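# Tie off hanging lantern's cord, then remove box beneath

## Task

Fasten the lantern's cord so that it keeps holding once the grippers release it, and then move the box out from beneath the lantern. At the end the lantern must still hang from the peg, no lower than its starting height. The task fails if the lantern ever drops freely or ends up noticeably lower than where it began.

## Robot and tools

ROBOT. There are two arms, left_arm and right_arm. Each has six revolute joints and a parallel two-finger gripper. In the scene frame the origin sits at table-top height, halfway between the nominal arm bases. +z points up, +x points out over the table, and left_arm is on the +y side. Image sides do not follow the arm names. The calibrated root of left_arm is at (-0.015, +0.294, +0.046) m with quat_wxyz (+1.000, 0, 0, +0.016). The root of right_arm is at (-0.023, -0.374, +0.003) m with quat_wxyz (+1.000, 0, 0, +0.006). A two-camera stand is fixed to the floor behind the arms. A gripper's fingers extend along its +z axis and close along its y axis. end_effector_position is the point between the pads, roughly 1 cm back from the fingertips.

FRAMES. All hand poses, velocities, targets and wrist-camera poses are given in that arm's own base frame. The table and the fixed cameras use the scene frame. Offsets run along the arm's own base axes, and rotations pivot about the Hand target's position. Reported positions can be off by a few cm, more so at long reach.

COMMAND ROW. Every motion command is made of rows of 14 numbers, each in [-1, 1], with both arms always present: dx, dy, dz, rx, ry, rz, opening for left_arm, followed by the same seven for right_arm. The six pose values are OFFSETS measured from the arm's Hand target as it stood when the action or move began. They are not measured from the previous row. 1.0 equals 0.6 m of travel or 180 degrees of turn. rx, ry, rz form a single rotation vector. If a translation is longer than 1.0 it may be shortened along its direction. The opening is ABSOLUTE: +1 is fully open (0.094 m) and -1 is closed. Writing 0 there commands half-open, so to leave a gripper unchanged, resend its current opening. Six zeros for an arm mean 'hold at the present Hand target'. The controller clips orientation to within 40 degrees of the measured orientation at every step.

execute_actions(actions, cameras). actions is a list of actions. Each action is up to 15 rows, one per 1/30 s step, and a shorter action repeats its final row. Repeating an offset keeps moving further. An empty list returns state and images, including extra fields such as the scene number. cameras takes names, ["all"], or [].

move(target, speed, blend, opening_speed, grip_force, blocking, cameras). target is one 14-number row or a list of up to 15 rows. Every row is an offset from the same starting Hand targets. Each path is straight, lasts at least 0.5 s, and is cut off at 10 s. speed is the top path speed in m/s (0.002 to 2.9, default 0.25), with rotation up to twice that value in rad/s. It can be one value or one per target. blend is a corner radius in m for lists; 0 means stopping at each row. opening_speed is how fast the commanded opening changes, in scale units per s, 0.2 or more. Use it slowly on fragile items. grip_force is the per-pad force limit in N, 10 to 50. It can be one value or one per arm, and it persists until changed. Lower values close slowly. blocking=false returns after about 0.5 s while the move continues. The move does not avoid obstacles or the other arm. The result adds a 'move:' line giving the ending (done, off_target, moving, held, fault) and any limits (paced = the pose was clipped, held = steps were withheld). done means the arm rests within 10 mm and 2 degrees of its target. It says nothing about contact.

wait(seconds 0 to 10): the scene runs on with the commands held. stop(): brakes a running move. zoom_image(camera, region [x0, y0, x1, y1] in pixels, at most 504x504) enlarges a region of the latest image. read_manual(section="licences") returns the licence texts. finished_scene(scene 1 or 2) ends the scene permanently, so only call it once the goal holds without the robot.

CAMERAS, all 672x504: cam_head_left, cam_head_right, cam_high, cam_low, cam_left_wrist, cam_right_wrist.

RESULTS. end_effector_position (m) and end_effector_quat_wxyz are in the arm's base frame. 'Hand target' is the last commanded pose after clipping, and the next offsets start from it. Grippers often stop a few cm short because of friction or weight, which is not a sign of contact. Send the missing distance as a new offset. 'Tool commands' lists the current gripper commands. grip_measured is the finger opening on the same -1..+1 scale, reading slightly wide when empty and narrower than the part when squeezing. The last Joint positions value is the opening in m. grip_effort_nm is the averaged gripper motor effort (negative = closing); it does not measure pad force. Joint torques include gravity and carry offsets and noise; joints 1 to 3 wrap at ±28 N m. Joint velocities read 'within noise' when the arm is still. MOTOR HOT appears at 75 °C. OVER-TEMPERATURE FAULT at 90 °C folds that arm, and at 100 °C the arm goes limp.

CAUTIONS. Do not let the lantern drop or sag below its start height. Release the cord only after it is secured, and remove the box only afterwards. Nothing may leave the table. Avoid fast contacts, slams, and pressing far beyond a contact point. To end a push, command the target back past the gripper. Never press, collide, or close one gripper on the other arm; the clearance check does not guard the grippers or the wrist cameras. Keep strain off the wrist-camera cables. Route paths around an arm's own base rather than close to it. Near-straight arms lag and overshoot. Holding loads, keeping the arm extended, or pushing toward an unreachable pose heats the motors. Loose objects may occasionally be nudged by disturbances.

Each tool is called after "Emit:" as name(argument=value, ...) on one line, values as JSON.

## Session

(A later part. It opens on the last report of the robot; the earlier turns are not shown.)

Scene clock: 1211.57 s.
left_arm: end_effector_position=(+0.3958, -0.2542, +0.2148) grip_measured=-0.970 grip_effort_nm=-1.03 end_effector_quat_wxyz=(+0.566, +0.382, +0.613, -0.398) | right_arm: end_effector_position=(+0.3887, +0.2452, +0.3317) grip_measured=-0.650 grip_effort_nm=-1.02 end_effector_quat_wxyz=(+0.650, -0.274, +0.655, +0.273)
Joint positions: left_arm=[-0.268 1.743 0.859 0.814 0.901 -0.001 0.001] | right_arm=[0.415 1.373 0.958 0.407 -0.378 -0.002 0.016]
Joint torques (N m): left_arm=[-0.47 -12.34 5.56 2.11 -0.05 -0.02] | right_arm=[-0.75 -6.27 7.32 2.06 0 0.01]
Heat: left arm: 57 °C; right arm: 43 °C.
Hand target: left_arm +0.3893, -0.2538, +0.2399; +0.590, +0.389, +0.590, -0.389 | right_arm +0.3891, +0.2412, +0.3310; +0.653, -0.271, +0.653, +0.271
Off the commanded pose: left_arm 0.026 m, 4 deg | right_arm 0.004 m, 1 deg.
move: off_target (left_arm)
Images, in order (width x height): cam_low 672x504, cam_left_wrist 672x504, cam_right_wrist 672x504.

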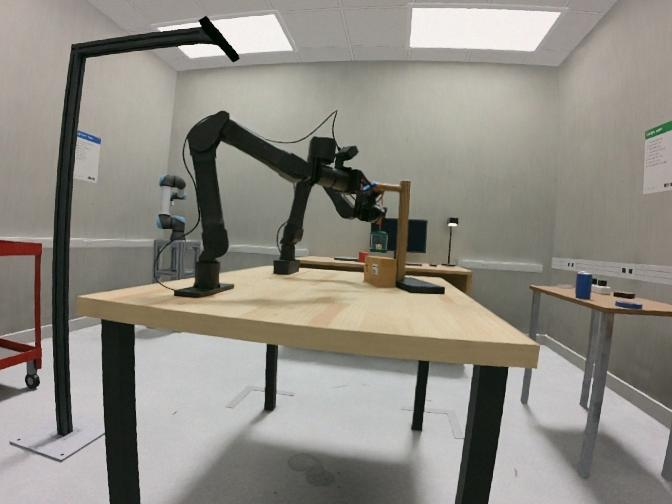

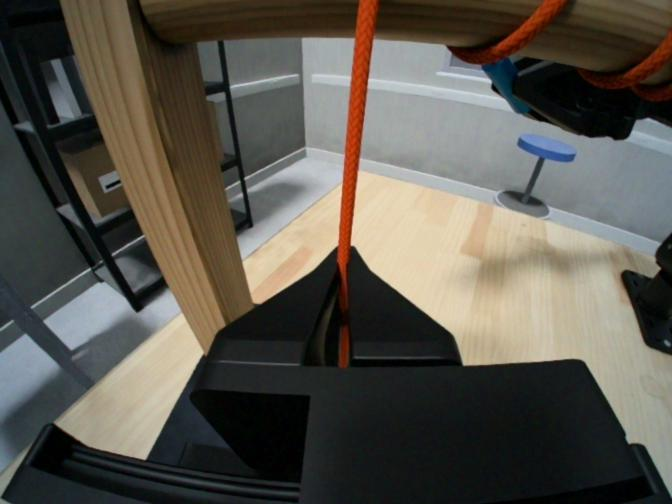

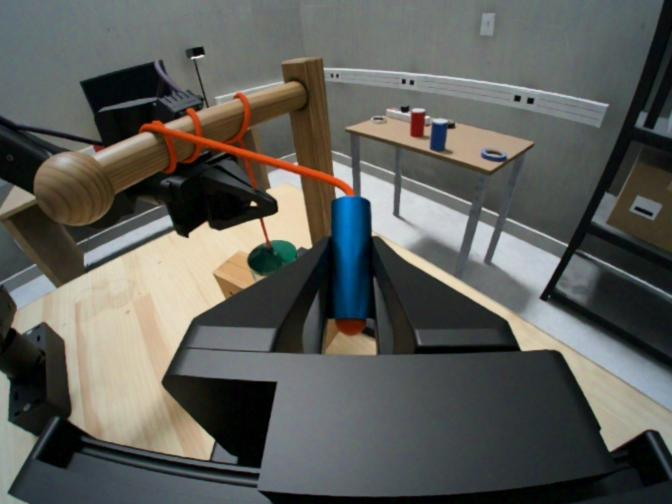

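Emit:
move(target=[-0.012, -0.004, 0.035, 0, 0, 0, -1, 0.004, -0.012, 0, 0, 0, 0, -0.75], speed=0.015, cameras=["cam_left_wrist", "cam_right_wrist"])

Scene clock: 1225.13 s.
left_arm: end_effector_position=(+0.3863, -0.2559, +0.2289) grip_measured=-0.970 grip_effort_nm=-1.03 end_effector_quat_wxyz=(+0.560, +0.380, +0.619, -0.399) | right_arm: end_effector_position=(+0.3927, +0.2369, +0.3317) grip_measured=-0.650 grip_effort_nm=-1.02 end_effector_quat_wxyz=(+0.651, -0.271, +0.656, +0.270)
Joint positions: left_arm=[-0.281 1.67 0.859 0.723 0.887 -0.001 0.001] | right_arm=[0.387 1.373 0.958 0.407 -0.398 -0.002 0.016]
Joint torques (N m): left_arm=[-0.47 -11.82 7.32 2.15 -0.02 -0.01] | right_arm=[-0.7 -6.39 7.09 2.07 -0.06 0.02]
Heat: left arm: 59 °C; right arm: 42 °C.
Hand target: left_arm +0.3821, -0.2563, +0.2609; +0.590, +0.389, +0.591, -0.389 | right_arm +0.3916, +0.2340, +0.3310; +0.653, -0.271, +0.653, +0.271
Off the commanded pose: left_arm 0.032 m, 5 deg | right_arm 0.003 m, 0 deg.
move: off_target (left_arm)
Images, in order (width x height): cam_left_wrist 672x504, cam_right_wrist 672x504.

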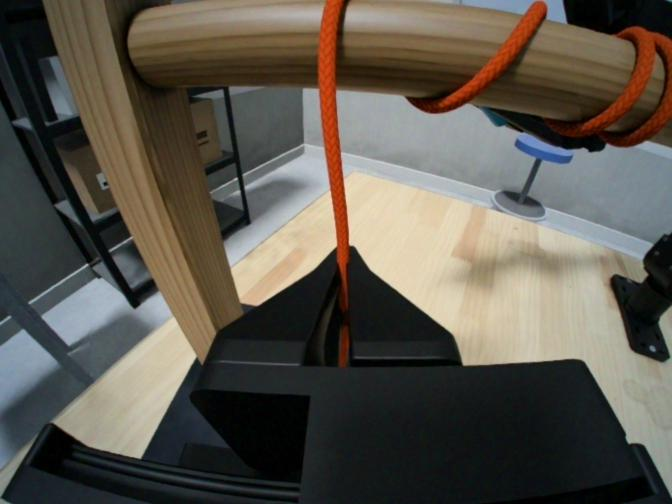

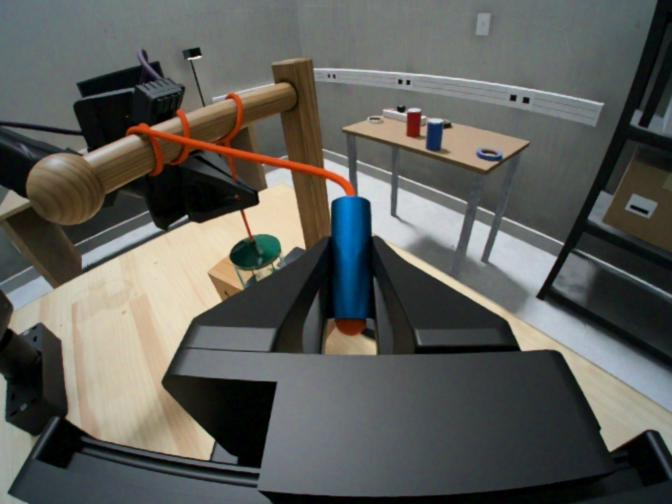

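Emit:
move(target=[0, 0, 0, 0, 0, 0, -1, 0.0078, -0.0238, 0, 0, 0, 0, -0.75], speed=0.015, cameras=["cam_left_wrist", "cam_right_wrist", "cam_high"])

Scene clock: 1234.97 s.
left_arm: end_effector_position=(+0.3864, -0.2559, +0.2288) grip_measured=-0.970 grip_effort_nm=-1.03 end_effector_quat_wxyz=(+0.560, +0.380, +0.619, -0.399) | right_arm: end_effector_position=(+0.3939, +0.2279, +0.3301) grip_measured=-0.650 grip_effort_nm=-1.02 end_effector_quat_wxyz=(+0.646, -0.280, +0.653, +0.279)
Joint positions: left_arm=[-0.281 1.67 0.859 0.723 0.886 -0.001 0.001] | right_arm=[0.342 1.373 0.954 0.409 -0.47 -0.002 0.016]
Joint torques (N m): left_arm=[-0.51 -11.89 7.36 2.16 -0.03 -0.01] | right_arm=[-1.2 -6.58 7.42 2 0.15 0.01]
Heat: left arm: 60 °C; right arm: 42 °C.
Hand target: left_arm +0.3820, -0.2563, +0.2609; +0.590, +0.389, +0.590, -0.389 | right_arm +0.3962, +0.2197, +0.3310; +0.653, -0.271, +0.653, +0.271
Off the commanded pose: left_arm 0.032 m, 5 deg | right_arm 0.009 m, 2 deg.
move: off_target (left_arm)
Images, in order (width x height): cam_high 672x504, cam_left_wrist 672x504, cam_right_wrist 672x504.

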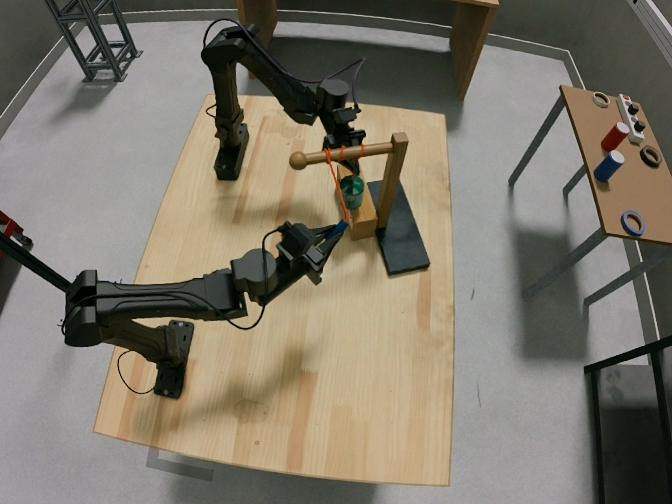

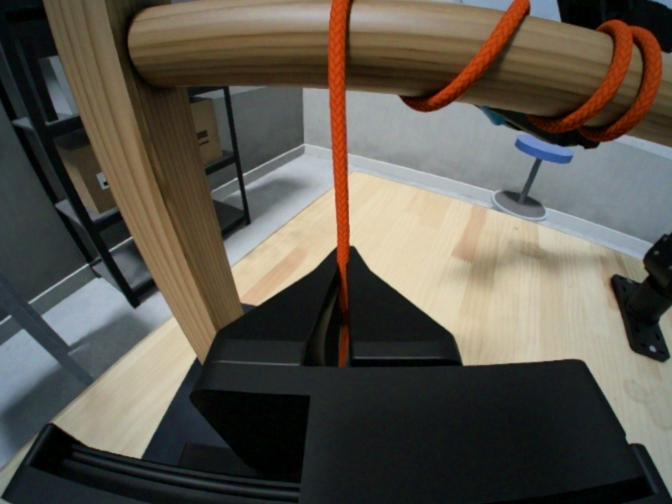

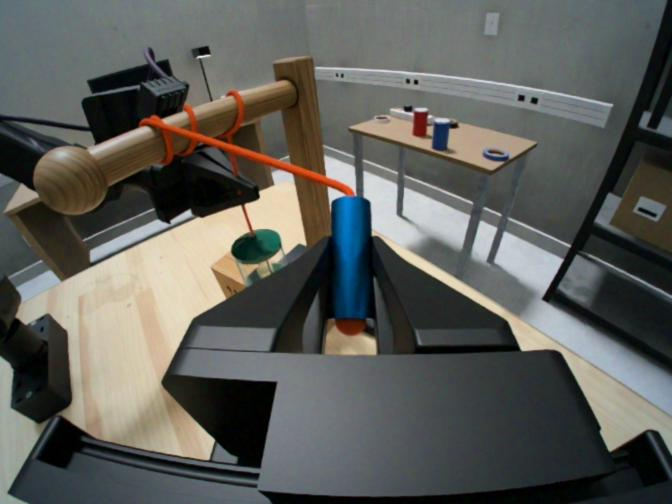

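Emit:
move(target=[0, 0, 0.03, 0, 0, 0, -1, 0.0078, -0.0238, 0, 0, 0, 0, -0.75], speed=0.015, cameras=["cam_left_wrist", "cam_right_wrist", "cam_low"])

Scene clock: 1251.23 s.
left_arm: end_effector_position=(+0.3819, -0.2545, +0.2354) grip_measured=-0.970 grip_effort_nm=-1.03 end_effector_quat_wxyz=(+0.551, +0.376, +0.628, -0.401) | right_arm: end_effector_position=(+0.3967, +0.2156, +0.3309) grip_measured=-0.650 grip_effort_nm=-1.02 end_effector_quat_wxyz=(+0.645, -0.284, +0.650, +0.283)
Joint positions: left_arm=[-0.281 1.629 0.868 0.647 0.886 -0.001 0.001] | right_arm=[0.291 1.373 0.954 0.412 -0.535 -0.002 0.016]
Joint torques (N m): left_arm=[-0.49 -11.45 9.96 2.14 0.01 -0.03] | right_arm=[-1.36 -6.57 7.38 1.95 0.3 0.01]
Heat: left arm: 61 °C; right arm: 41 °C.
Hand target: left_arm +0.3821, -0.2563, +0.2787; +0.590, +0.389, +0.591, -0.389 | right_arm +0.4009, +0.2054, +0.3310; +0.653, -0.271, +0.654, +0.271
Off the commanded pose: left_arm 0.044 m, 7 deg | right_arm 0.011 m, 2 deg.
move: off_target (left_arm, right_arm)
Images, in order (width x height): cam_low 672x504, cam_left_wrist 672x504, cam_right_wrist 672x504.

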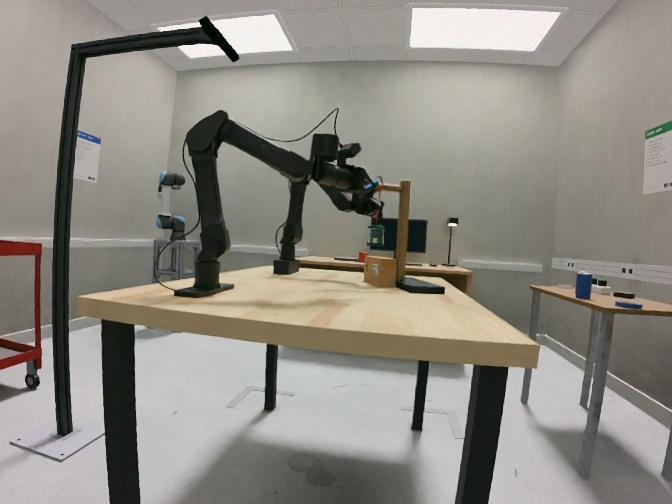

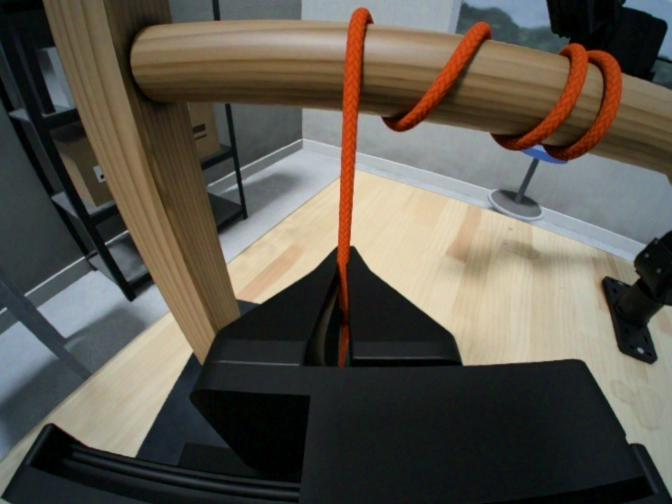

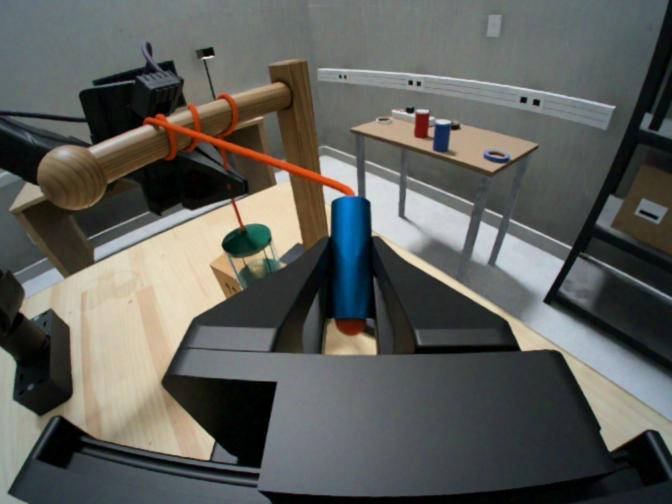

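Emit:
move(target=[0.004, -0.003, 0.032, 0, 0, 0, -1, 0.0078, -0.0238, 0, 0, 0, 0, -0.75], speed=0.015, cameras=["cam_left_wrist", "cam_right_wrist", "cam_low"])

Scene clock: 1265.07 s.
left_arm: end_effector_position=(+0.3860, -0.2565, +0.2531) grip_measured=-0.970 grip_effort_nm=-1.03 end_effector_quat_wxyz=(+0.550, +0.376, +0.629, -0.401) | right_arm: end_effector_position=(+0.4038, +0.1972, +0.3309) grip_measured=-0.650 grip_effort_nm=-1.02 end_effector_quat_wxyz=(+0.648, -0.277, +0.653, +0.276)
Joint positions: left_arm=[-0.284 1.611 0.929 0.566 0.882 -0.001 0.001] | right_arm=[0.234 1.373 0.954 0.412 -0.57 -0.002 0.016]
Joint torques (N m): left_arm=[-0.5 -11.6 10.29 2.15 0.02 -0.03] | right_arm=[-1.02 -6.17 7.64 1.94 0.1 -0.01]
Heat: left arm: 57 °C; right arm: 40 °C.
Hand target: left_arm +0.3844, -0.2580, +0.2980; +0.590, +0.389, +0.591, -0.389 | right_arm +0.4056, +0.1912, +0.3310; +0.653, -0.271, +0.654, +0.271
Off the commanded pose: left_arm 0.045 m, 7 deg | right_arm 0.006 m, 1 deg.
move: off_target (left_arm)
Images, in order (width x height): cam_low 672x504, cam_left_wrist 672x504, cam_right_wrist 672x504.

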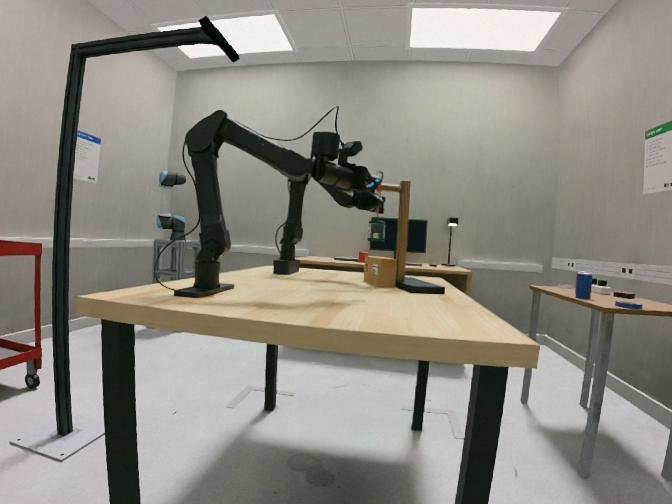

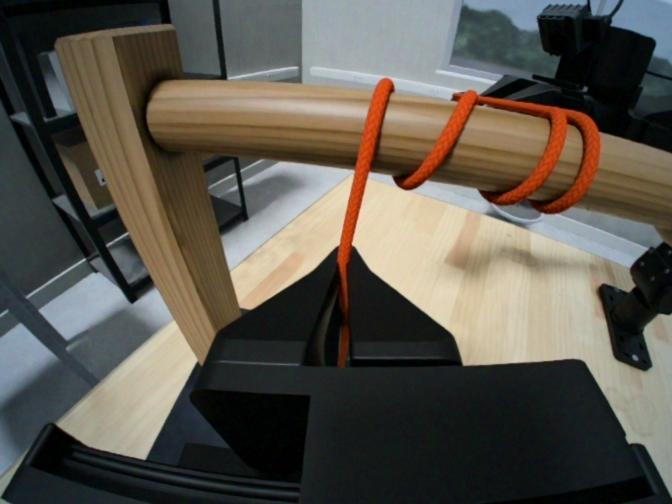

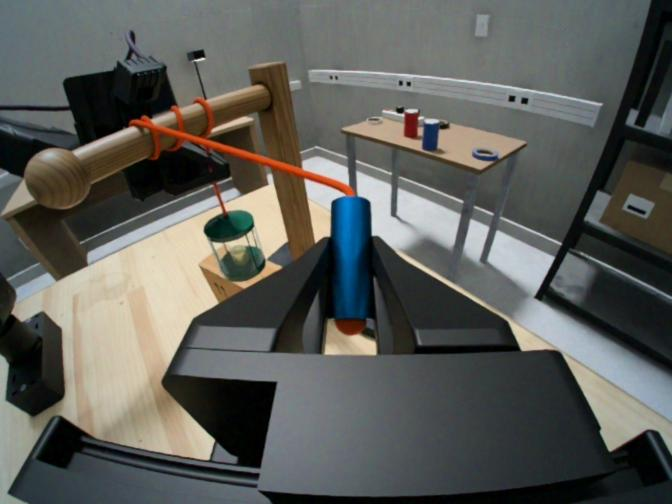

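Emit:
move(target=[0, 0, 0, 0, 0, 0, -1, 0.0052, -0.0158, 0, 0, 0, 0, -0.75], speed=0.015, cameras=["cam_left_wrist", "cam_right_wrist", "cam_low"])

Emit:
zoom_image(camera="cam_low", region=[330, 160, 450, 310])

Scene clock: 1281.43 s.
left_arm: end_effector_position=(+0.3860, -0.2565, +0.2531) grip_measured=-0.970 grip_effort_nm=-1.03 end_effector_quat_wxyz=(+0.550, +0.376, +0.629, -0.401) | right_arm: end_effector_position=(+0.4012, +0.1940, +0.3312) grip_measured=-0.650 grip_effort_nm=-1.02 end_effector_quat_wxyz=(+0.644, -0.287, +0.648, +0.287)
Joint positions: left_arm=[-0.284 1.611 0.929 0.566 0.882 -0.001 0.001] | right_arm=[0.208 1.373 0.954 0.413 -0.629 -0.002 0.016]
Joint torques (N m): left_arm=[-0.5 -11.56 10.21 2.14 0 -0.03] | right_arm=[-1.73 -5.79 7.88 1.88 0.37 0.01]
Heat: left arm: 53 °C; right arm: 40 °C.
Hand target: left_arm +0.3844, -0.2580, +0.2980; +0.590, +0.389, +0.591, -0.389 | right_arm +0.4087, +0.1817, +0.3310; +0.653, -0.271, +0.654, +0.271
Off the commanded pose: left_arm 0.045 m, 7 deg | right_arm 0.014 m, 3 deg.
move: off_target (left_arm, right_arm)
Images, in order (width x height): cam_low 672x504, cam_left_wrist 672x504, cam_right_wrist 672x504.

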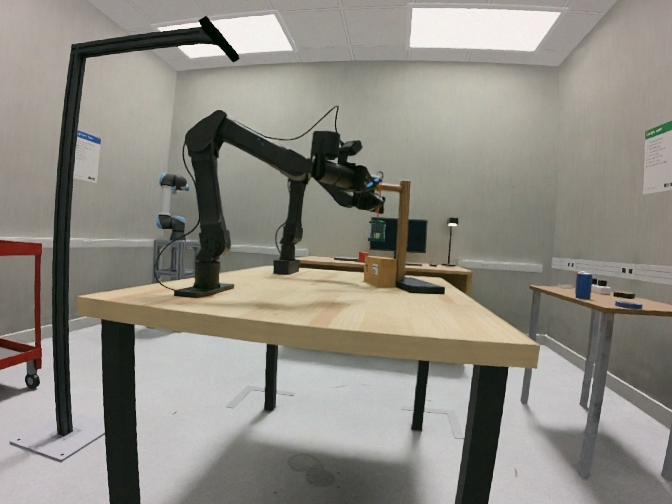

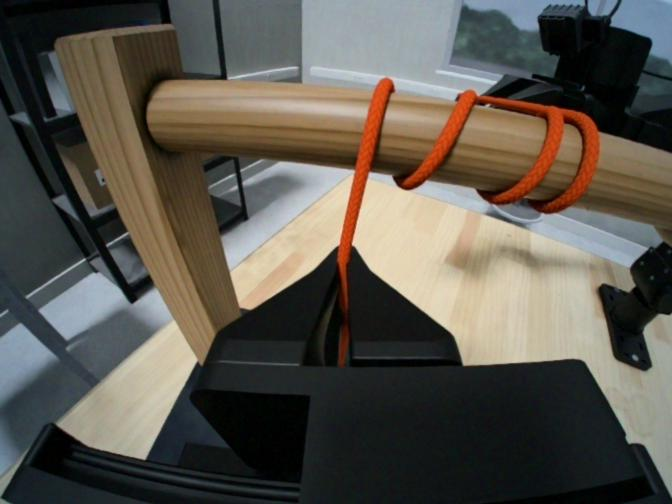

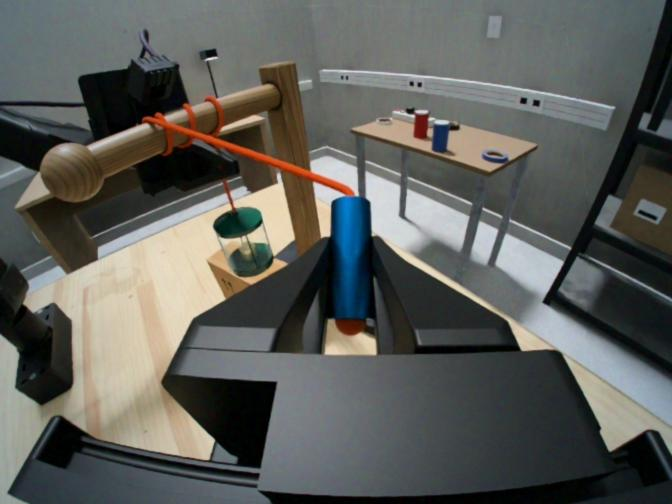

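Scaled by 3.360 from the camera's 672x504 image, which has a finer 960x720 frame.

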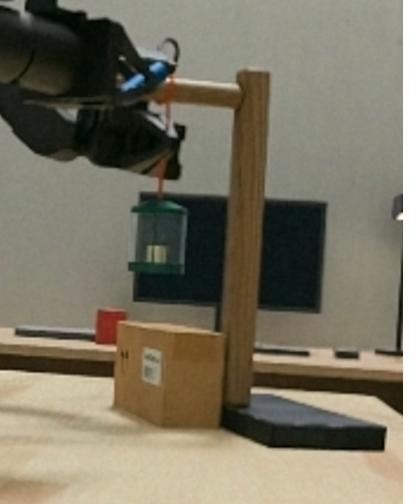

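Emit:
move(target=[0, 0, -0.075, 0, 0, 0, -1, 0, 0, 0, 0, 0, 0, -0.75], speed=0.012, cameras=["cam_left_wrist", "cam_low"])

Scene clock: 1295.77 s.
left_arm: end_effector_position=(+0.3833, -0.2566, +0.2578) grip_measured=-0.970 grip_effort_nm=-1.02 end_effector_quat_wxyz=(+0.585, +0.388, +0.594, -0.391) | right_arm: end_effector_position=(+0.4038, +0.1895, +0.3312) grip_measured=-0.650 grip_effort_nm=-1.02 end_effector_quat_wxyz=(+0.646, -0.282, +0.650, +0.282)
Joint positions: left_arm=[-0.285 1.625 0.88 0.732 0.882 -0.001 0.001] | right_arm=[0.198 1.373 0.954 0.413 -0.623 -0.002 0.016]
Joint torques (N m): left_arm=[-0.31 -5.91 5.55 2.34 -0.06 0.02] | right_arm=[-0.95 -5.78 7.86 1.92 0.28 0]
Heat: left arm: 51 °C; right arm: 40 °C.
Hand target: left_arm +0.3845, -0.2580, +0.2530; +0.590, +0.389, +0.591, -0.389 | right_arm +0.4087, +0.1817, +0.3310; +0.653, -0.271, +0.654, +0.271
Off the commanded pose: left_arm 0.005 m, 1 deg | right_arm 0.009 m, 2 deg.
move: done
Images, in order (width x height): cam_low 672x504, cam_left_wrist 672x504.

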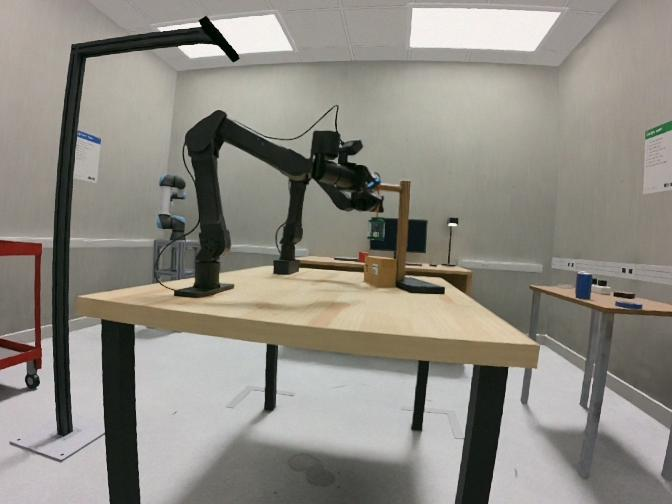

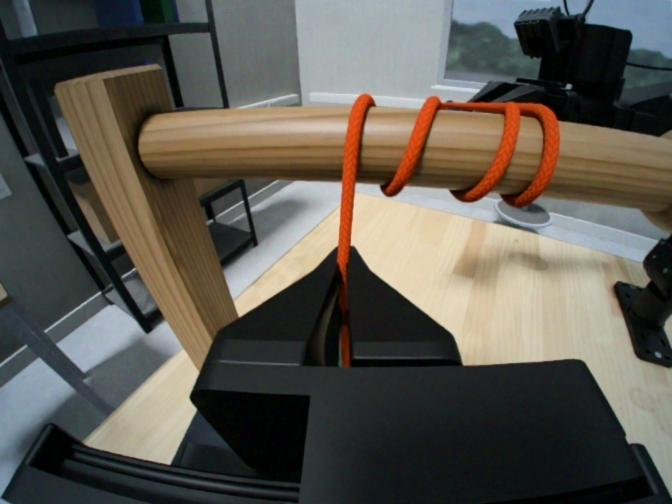

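Emit:
move(target=[0, 0, -0.025, 0, 0, 0, -1, 0, 0, 0, 0, 0, 0, -0.75], speed=0.012, cameras=["cam_left_wrist", "cam_low"])

Scene clock: 1304.70 s.
left_arm: end_effector_position=(+0.3832, -0.2566, +0.2568) grip_measured=-0.970 grip_effort_nm=-1.03 end_effector_quat_wxyz=(+0.604, +0.394, +0.575, -0.386) | right_arm: end_effector_position=(+0.4038, +0.1895, +0.3312) grip_measured=-0.650 grip_effort_nm=-1.02 end_effector_quat_wxyz=(+0.646, -0.282, +0.650, +0.282)
Joint positions: left_arm=[-0.285 1.65 0.854 0.839 0.882 -0.001 0.001] | right_arm=[0.198 1.373 0.954 0.413 -0.623 -0.002 0.016]
Joint torques (N m): left_arm=[-0.28 -5.27 4.79 1.87 -0.07 -0.01] | right_arm=[-0.99 -5.75 7.87 1.9 0.27 0.02]
Heat: left arm: 50 °C; right arm: 40 °C.
Hand target: left_arm +0.3845, -0.2580, +0.2381; +0.590, +0.389, +0.591, -0.389 | right_arm +0.4087, +0.1817, +0.3310; +0.653, -0.271, +0.654, +0.271
Off the commanded pose: left_arm 0.019 m, 2 deg | right_arm 0.009 m, 2 deg.
move: off_target (left_arm)
Images, in order (width x height): cam_low 672x504, cam_left_wrist 672x504.

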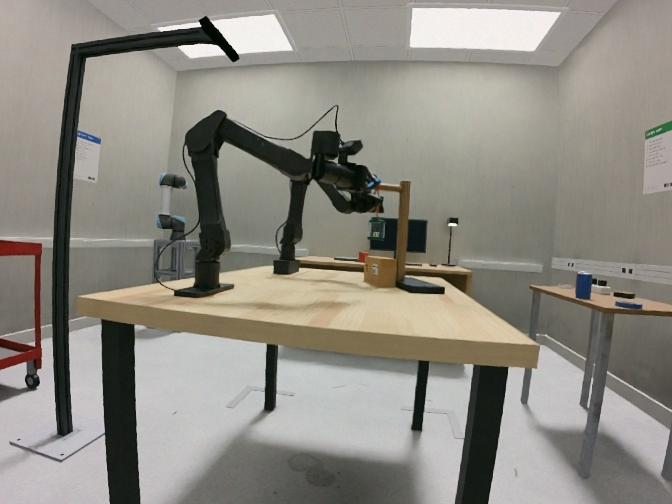

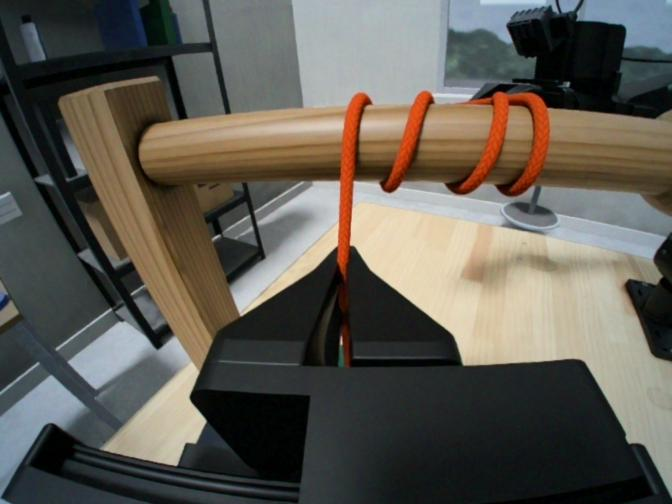

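Emit:
move(target=[0, 0, 0.0228, 0, 0, 0, -1, 0, 0, 0, 0, 0, 0, -0.75], speed=0.02, cameras=["cam_low"])

Emit:
zoom_image(camera="cam_low", region=[330, 160, 450, 310])

Scene clock: 1324.30 s.
left_arm: end_effector_position=(+0.3826, -0.2575, +0.2562) grip_measured=-0.970 grip_effort_nm=-1.02 end_effector_quat_wxyz=(+0.603, +0.394, +0.576, -0.387) | right_arm: end_effector_position=(+0.4038, +0.1895, +0.3312) grip_measured=-0.650 grip_effort_nm=-1.02 end_effector_quat_wxyz=(+0.646, -0.282, +0.650, +0.282)
Joint positions: left_arm=[-0.288 1.65 0.854 0.835 0.882 -0.001 0.001] | right_arm=[0.198 1.373 0.954 0.413 -0.623 -0.002 0.016]
Joint torques (N m): left_arm=[-0.1 -7.45 7.01 1.33 -0.08 -0.03] | right_arm=[-1.02 -5.9 7.87 1.92 0.26 -0.01]
Heat: left arm: 47 °C; right arm: 40 °C.
Hand target: left_arm +0.3845, -0.2580, +0.2518; +0.590, +0.389, +0.590, -0.389 | right_arm +0.4087, +0.1817, +0.3310; +0.653, -0.271, +0.654, +0.271
Off the commanded pose: left_arm 0.005 m, 2 deg | right_arm 0.009 m, 2 deg.
move: done
Images, in order (width x height): cam_low 672x504.

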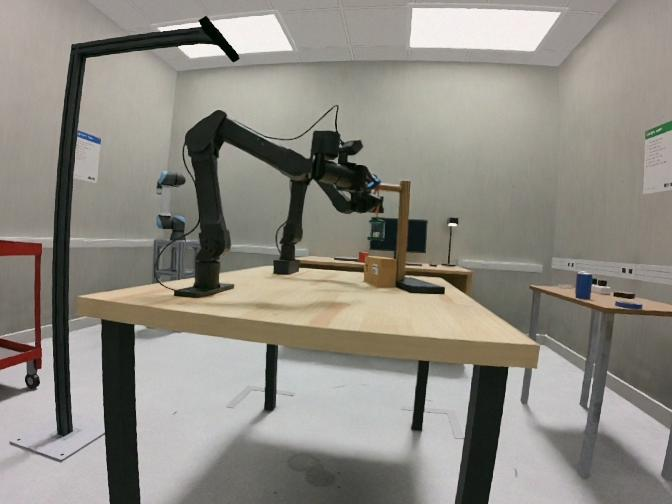

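Scaled by 3.360 from the camera's 672x504 image, which has a finer 960x720 frame.

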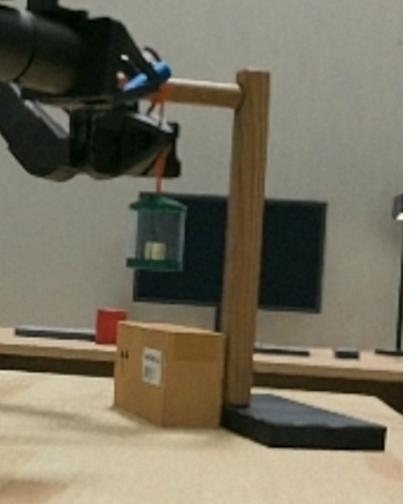

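Emit:
move(target=[0, 0, -0.05, 0, 0, 0, -1, 0, 0, 0, 0, 0, 0, -0.75], speed=0.012, cameras=["cam_left_wrist", "cam_right_wrist", "cam_low"])

Emit:
zoom_image(camera="cam_low", region=[330, 160, 450, 310])

Scene clock: 1338.60 s.
left_arm: end_effector_position=(+0.3816, -0.2571, +0.2555) grip_measured=-0.970 grip_effort_nm=-1.03 end_effector_quat_wxyz=(+0.623, +0.400, +0.554, -0.380) | right_arm: end_effector_position=(+0.4038, +0.1895, +0.3312) grip_measured=-0.650 grip_effort_nm=-1.02 end_effector_quat_wxyz=(+0.646, -0.282, +0.650, +0.282)
Joint positions: left_arm=[-0.288 1.678 0.827 0.953 0.882 -0.001 0.001] | right_arm=[0.198 1.373 0.954 0.413 -0.623 -0.002 0.016]
Joint torques (N m): left_arm=[-0.05 -4.62 3.92 1.42 -0.12 -0.01] | right_arm=[-0.96 -5.78 7.84 1.92 0.28 0.01]
Heat: left arm: 46 °C; right arm: 40 °C.
Hand target: left_arm +0.3844, -0.2580, +0.2215; +0.590, +0.389, +0.591, -0.389 | right_arm +0.4087, +0.1817, +0.3310; +0.653, -0.271, +0.654, +0.271
Off the commanded pose: left_arm 0.034 m, 6 deg | right_arm 0.009 m, 2 deg.
move: off_target (left_arm)
Images, in order (width x height): cam_low 672x504, cam_left_wrist 672x504, cam_right_wrist 672x504.

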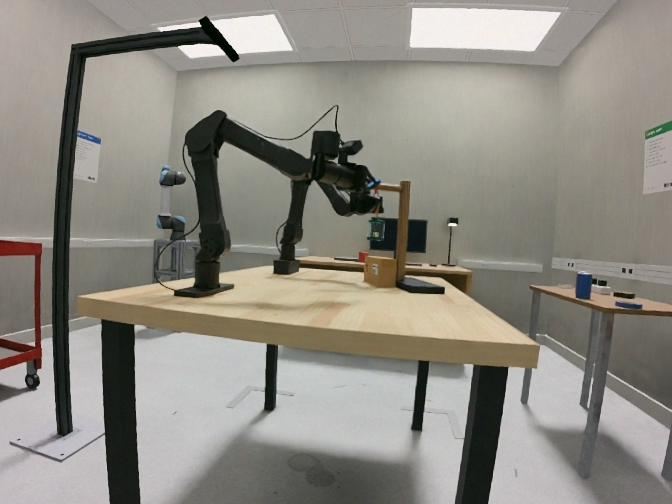

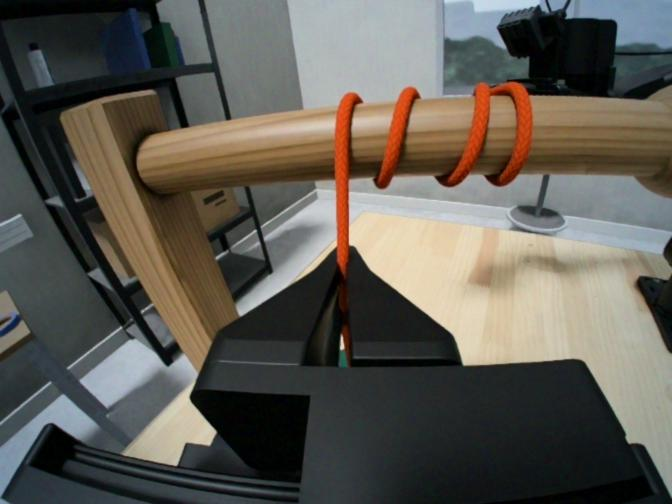

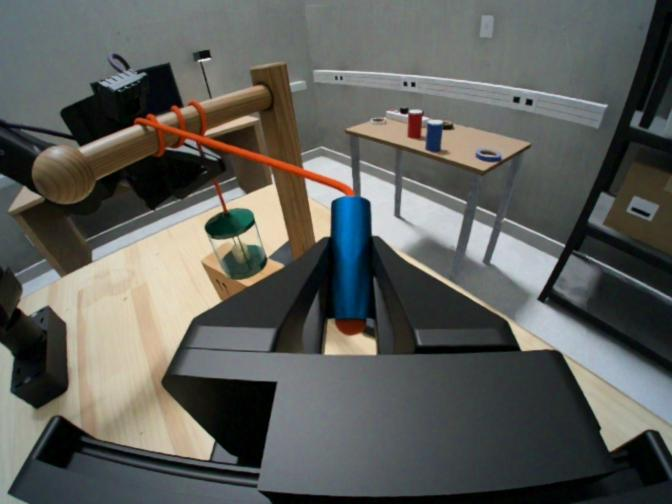

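Scaled by 3.360 from the camera's 672x504 image, which has a finer 960x720 frame.

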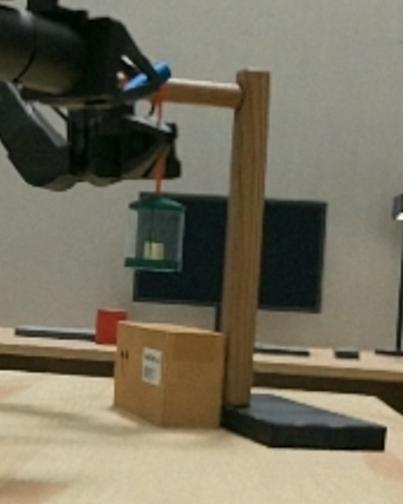

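Emit:
move(target=[0, 0, 0.0475, 0, 0, 0, -1, 0, 0, 0, 0, 0, 0, -0.75], speed=0.02)

Emit:
move(target=[0, 0, 0, 0, 0, 0, -0.86, 0, 0, 0, 0, 0, 0, -0.75], speed=0.02, opening_speed=0.2, cameras=["cam_left_wrist", "cam_right_wrist", "cam_low"])

Emit:
zoom_image(camera="cam_low", region=[330, 160, 450, 310])

Scene clock: 1352.90 s.
left_arm: end_effector_position=(+0.3832, -0.2587, +0.2546) grip_measured=-0.970 grip_effort_nm=-1.03 end_effector_quat_wxyz=(+0.609, +0.396, +0.568, -0.386) | right_arm: end_effector_position=(+0.4038, +0.1895, +0.3312) grip_measured=-0.650 grip_effort_nm=-1.02 end_effector_quat_wxyz=(+0.646, -0.282, +0.650, +0.282)
Joint positions: left_arm=[-0.29 1.668 0.847 0.885 0.882 -0.005 0.001] | right_arm=[0.198 1.373 0.954 0.413 -0.623 -0.002 0.016]
Joint torques (N m): left_arm=[0.14 -8.66 7.08 0.98 -0.1 -0.03] | right_arm=[-1.05 -5.79 7.84 1.92 0.29 0.01]
Heat: left arm: 45 °C; right arm: 40 °C.
Hand target: left_arm +0.3845, -0.2580, +0.2501; +0.590, +0.389, +0.591, -0.389 | right_arm +0.4087, +0.1817, +0.3310; +0.653, -0.271, +0.654, +0.271
Off the commanded pose: left_arm 0.005 m, 3 deg | right_arm 0.009 m, 2 deg.
move: off_target (left_arm)

Scene clock: 1354.07 s.
left_arm: end_effector_position=(+0.3836, -0.2588, +0.2421) grip_measured=-0.863 grip_effort_nm=0.14 end_effector_quat_wxyz=(+0.586, +0.389, +0.592, -0.393) | right_arm: end_effector_position=(+0.4038, +0.1895, +0.3312) grip_measured=-0.650 grip_effort_nm=-1.02 end_effector_quat_wxyz=(+0.646, -0.282, +0.650, +0.282)
Joint positions: left_arm=[-0.29 1.668 0.848 0.816 0.882 -0.005 0.006] | right_arm=[0.198 1.373 0.954 0.413 -0.623 -0.002 0.016]
Joint torques (N m): left_arm=[0.14 -8.8 7.27 1.58 -0.06 0.03] | right_arm=[-1.03 -5.72 7.86 1.93 0.28 0.02]
Heat: left arm: 45 °C; right arm: 40 °C.
Hand target: left_arm +0.3845, -0.2580, +0.2501; +0.590, +0.389, +0.591, -0.389 | right_arm +0.4087, +0.1817, +0.3310; +0.653, -0.271, +0.654, +0.271
Off the commanded pose: left_arm 0.008 m, 1 deg | right_arm 0.009 m, 2 deg.
move: done
Images, in order (width x height): cam_low 672x504, cam_left_wrist 672x504, cam_right_wrist 672x504.

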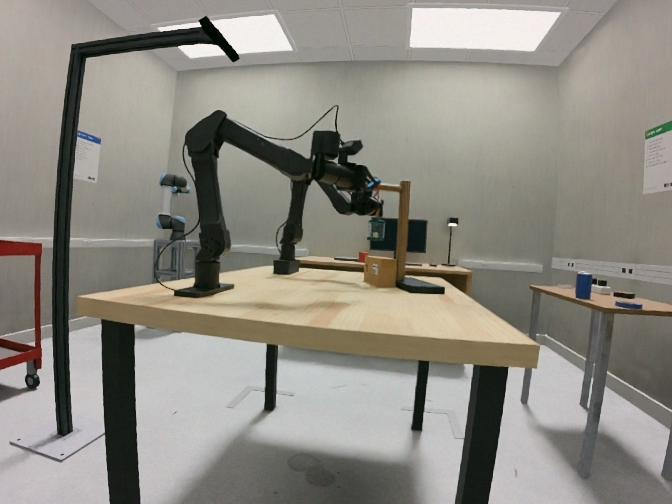

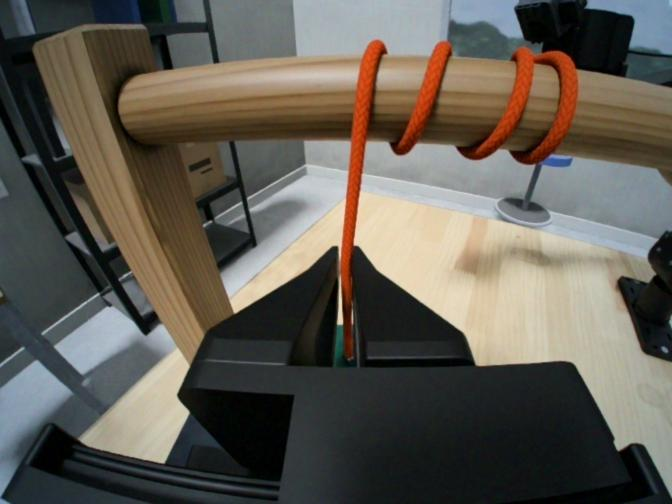

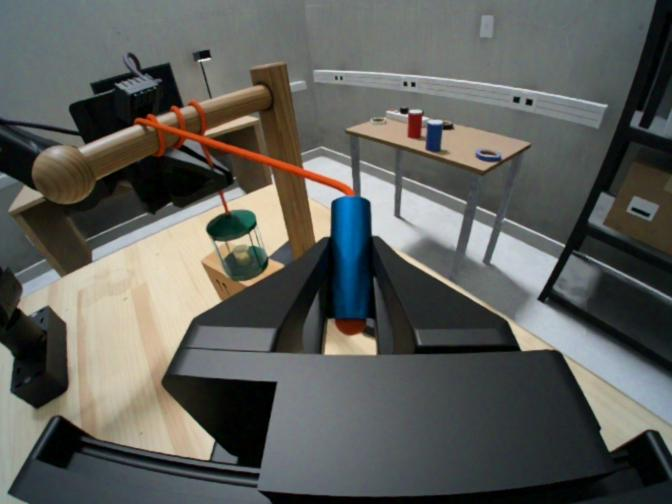

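Scaled by 3.360 from the camera's 672x504 image, which has a finer 960x720 frame.

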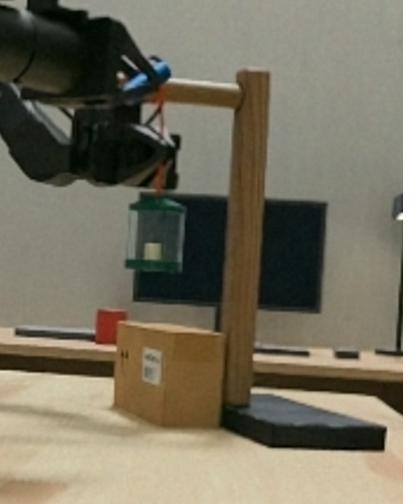

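Emit:
move(target=[0, 0, 0, 0, 0, 0, -0.86, -0.0155, 0.0475, 0, 0, 0, 0, -0.75], speed=0.02, cameras=["cam_left_wrist", "cam_right_wrist", "cam_low"])

Emit:
zoom_image(camera="cam_low", region=[330, 160, 450, 310])

Scene clock: 1377.27 s.
left_arm: end_effector_position=(+0.3836, -0.2588, +0.2407) grip_measured=-0.863 grip_effort_nm=0.14 end_effector_quat_wxyz=(+0.584, +0.388, +0.594, -0.394) | right_arm: end_effector_position=(+0.4016, +0.2100, +0.3311) grip_measured=-0.650 grip_effort_nm=-1.02 end_effector_quat_wxyz=(+0.651, -0.273, +0.654, +0.272)
Joint positions: left_arm=[-0.29 1.668 0.848 0.808 0.882 -0.005 0.006] | right_arm=[0.286 1.373 0.954 0.413 -0.505 -0.002 0.016]
Joint torques (N m): left_arm=[0.13 -8.84 7.32 1.68 -0.05 0.02] | right_arm=[0.53 -6.58 7.39 1.94 0.11 0]
Heat: left arm: 45 °C; right arm: 40 °C.
Hand target: left_arm +0.3845, -0.2580, +0.2501; +0.590, +0.389, +0.591, -0.389 | right_arm +0.3994, +0.2102, +0.3310; +0.653, -0.271, +0.654, +0.271
Off the commanded pose: left_arm 0.010 m, 1 deg | right_arm 0.002 m, 0 deg.
move: done
Images, in order (width x height): cam_low 672x504, cam_left_wrist 672x504, cam_right_wrist 672x504.

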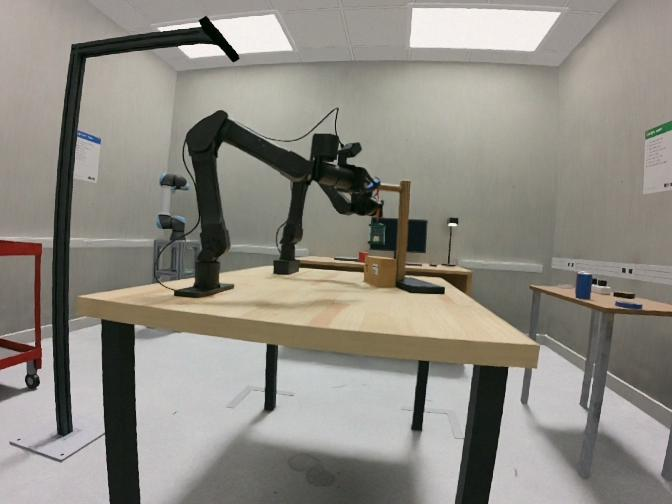

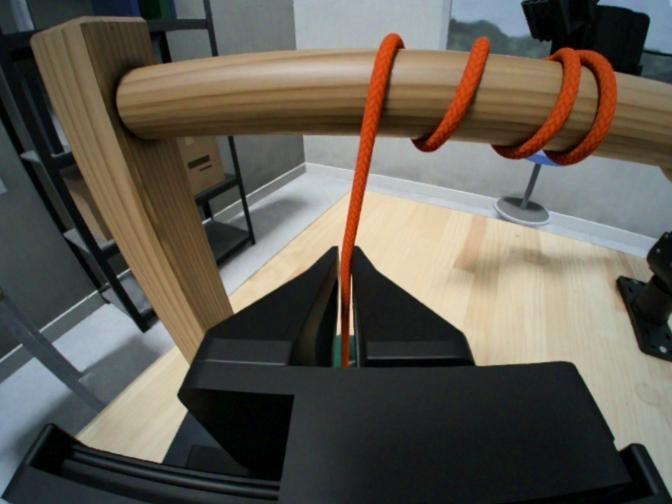

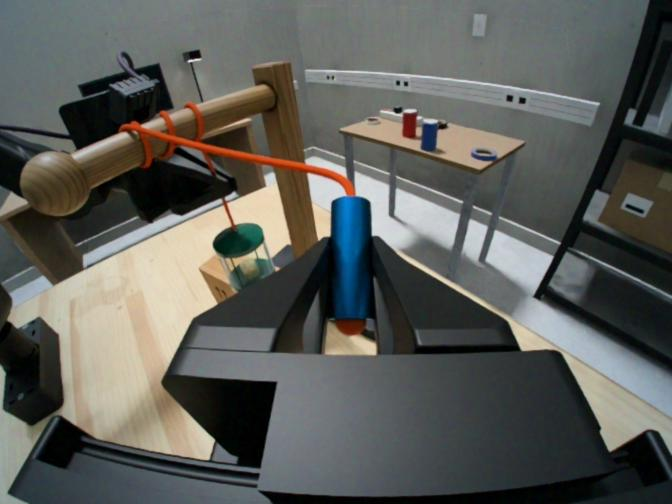

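Scaled by 3.360 from the camera's 672x504 image, which has a finer 960x720 frame.

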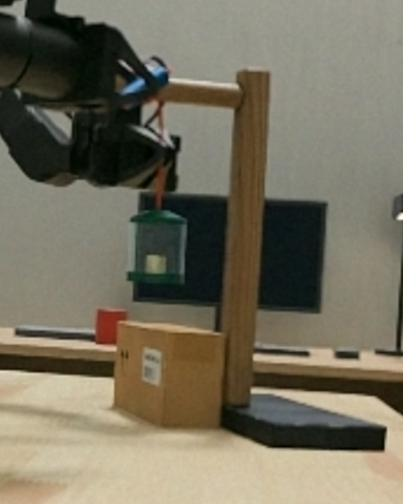

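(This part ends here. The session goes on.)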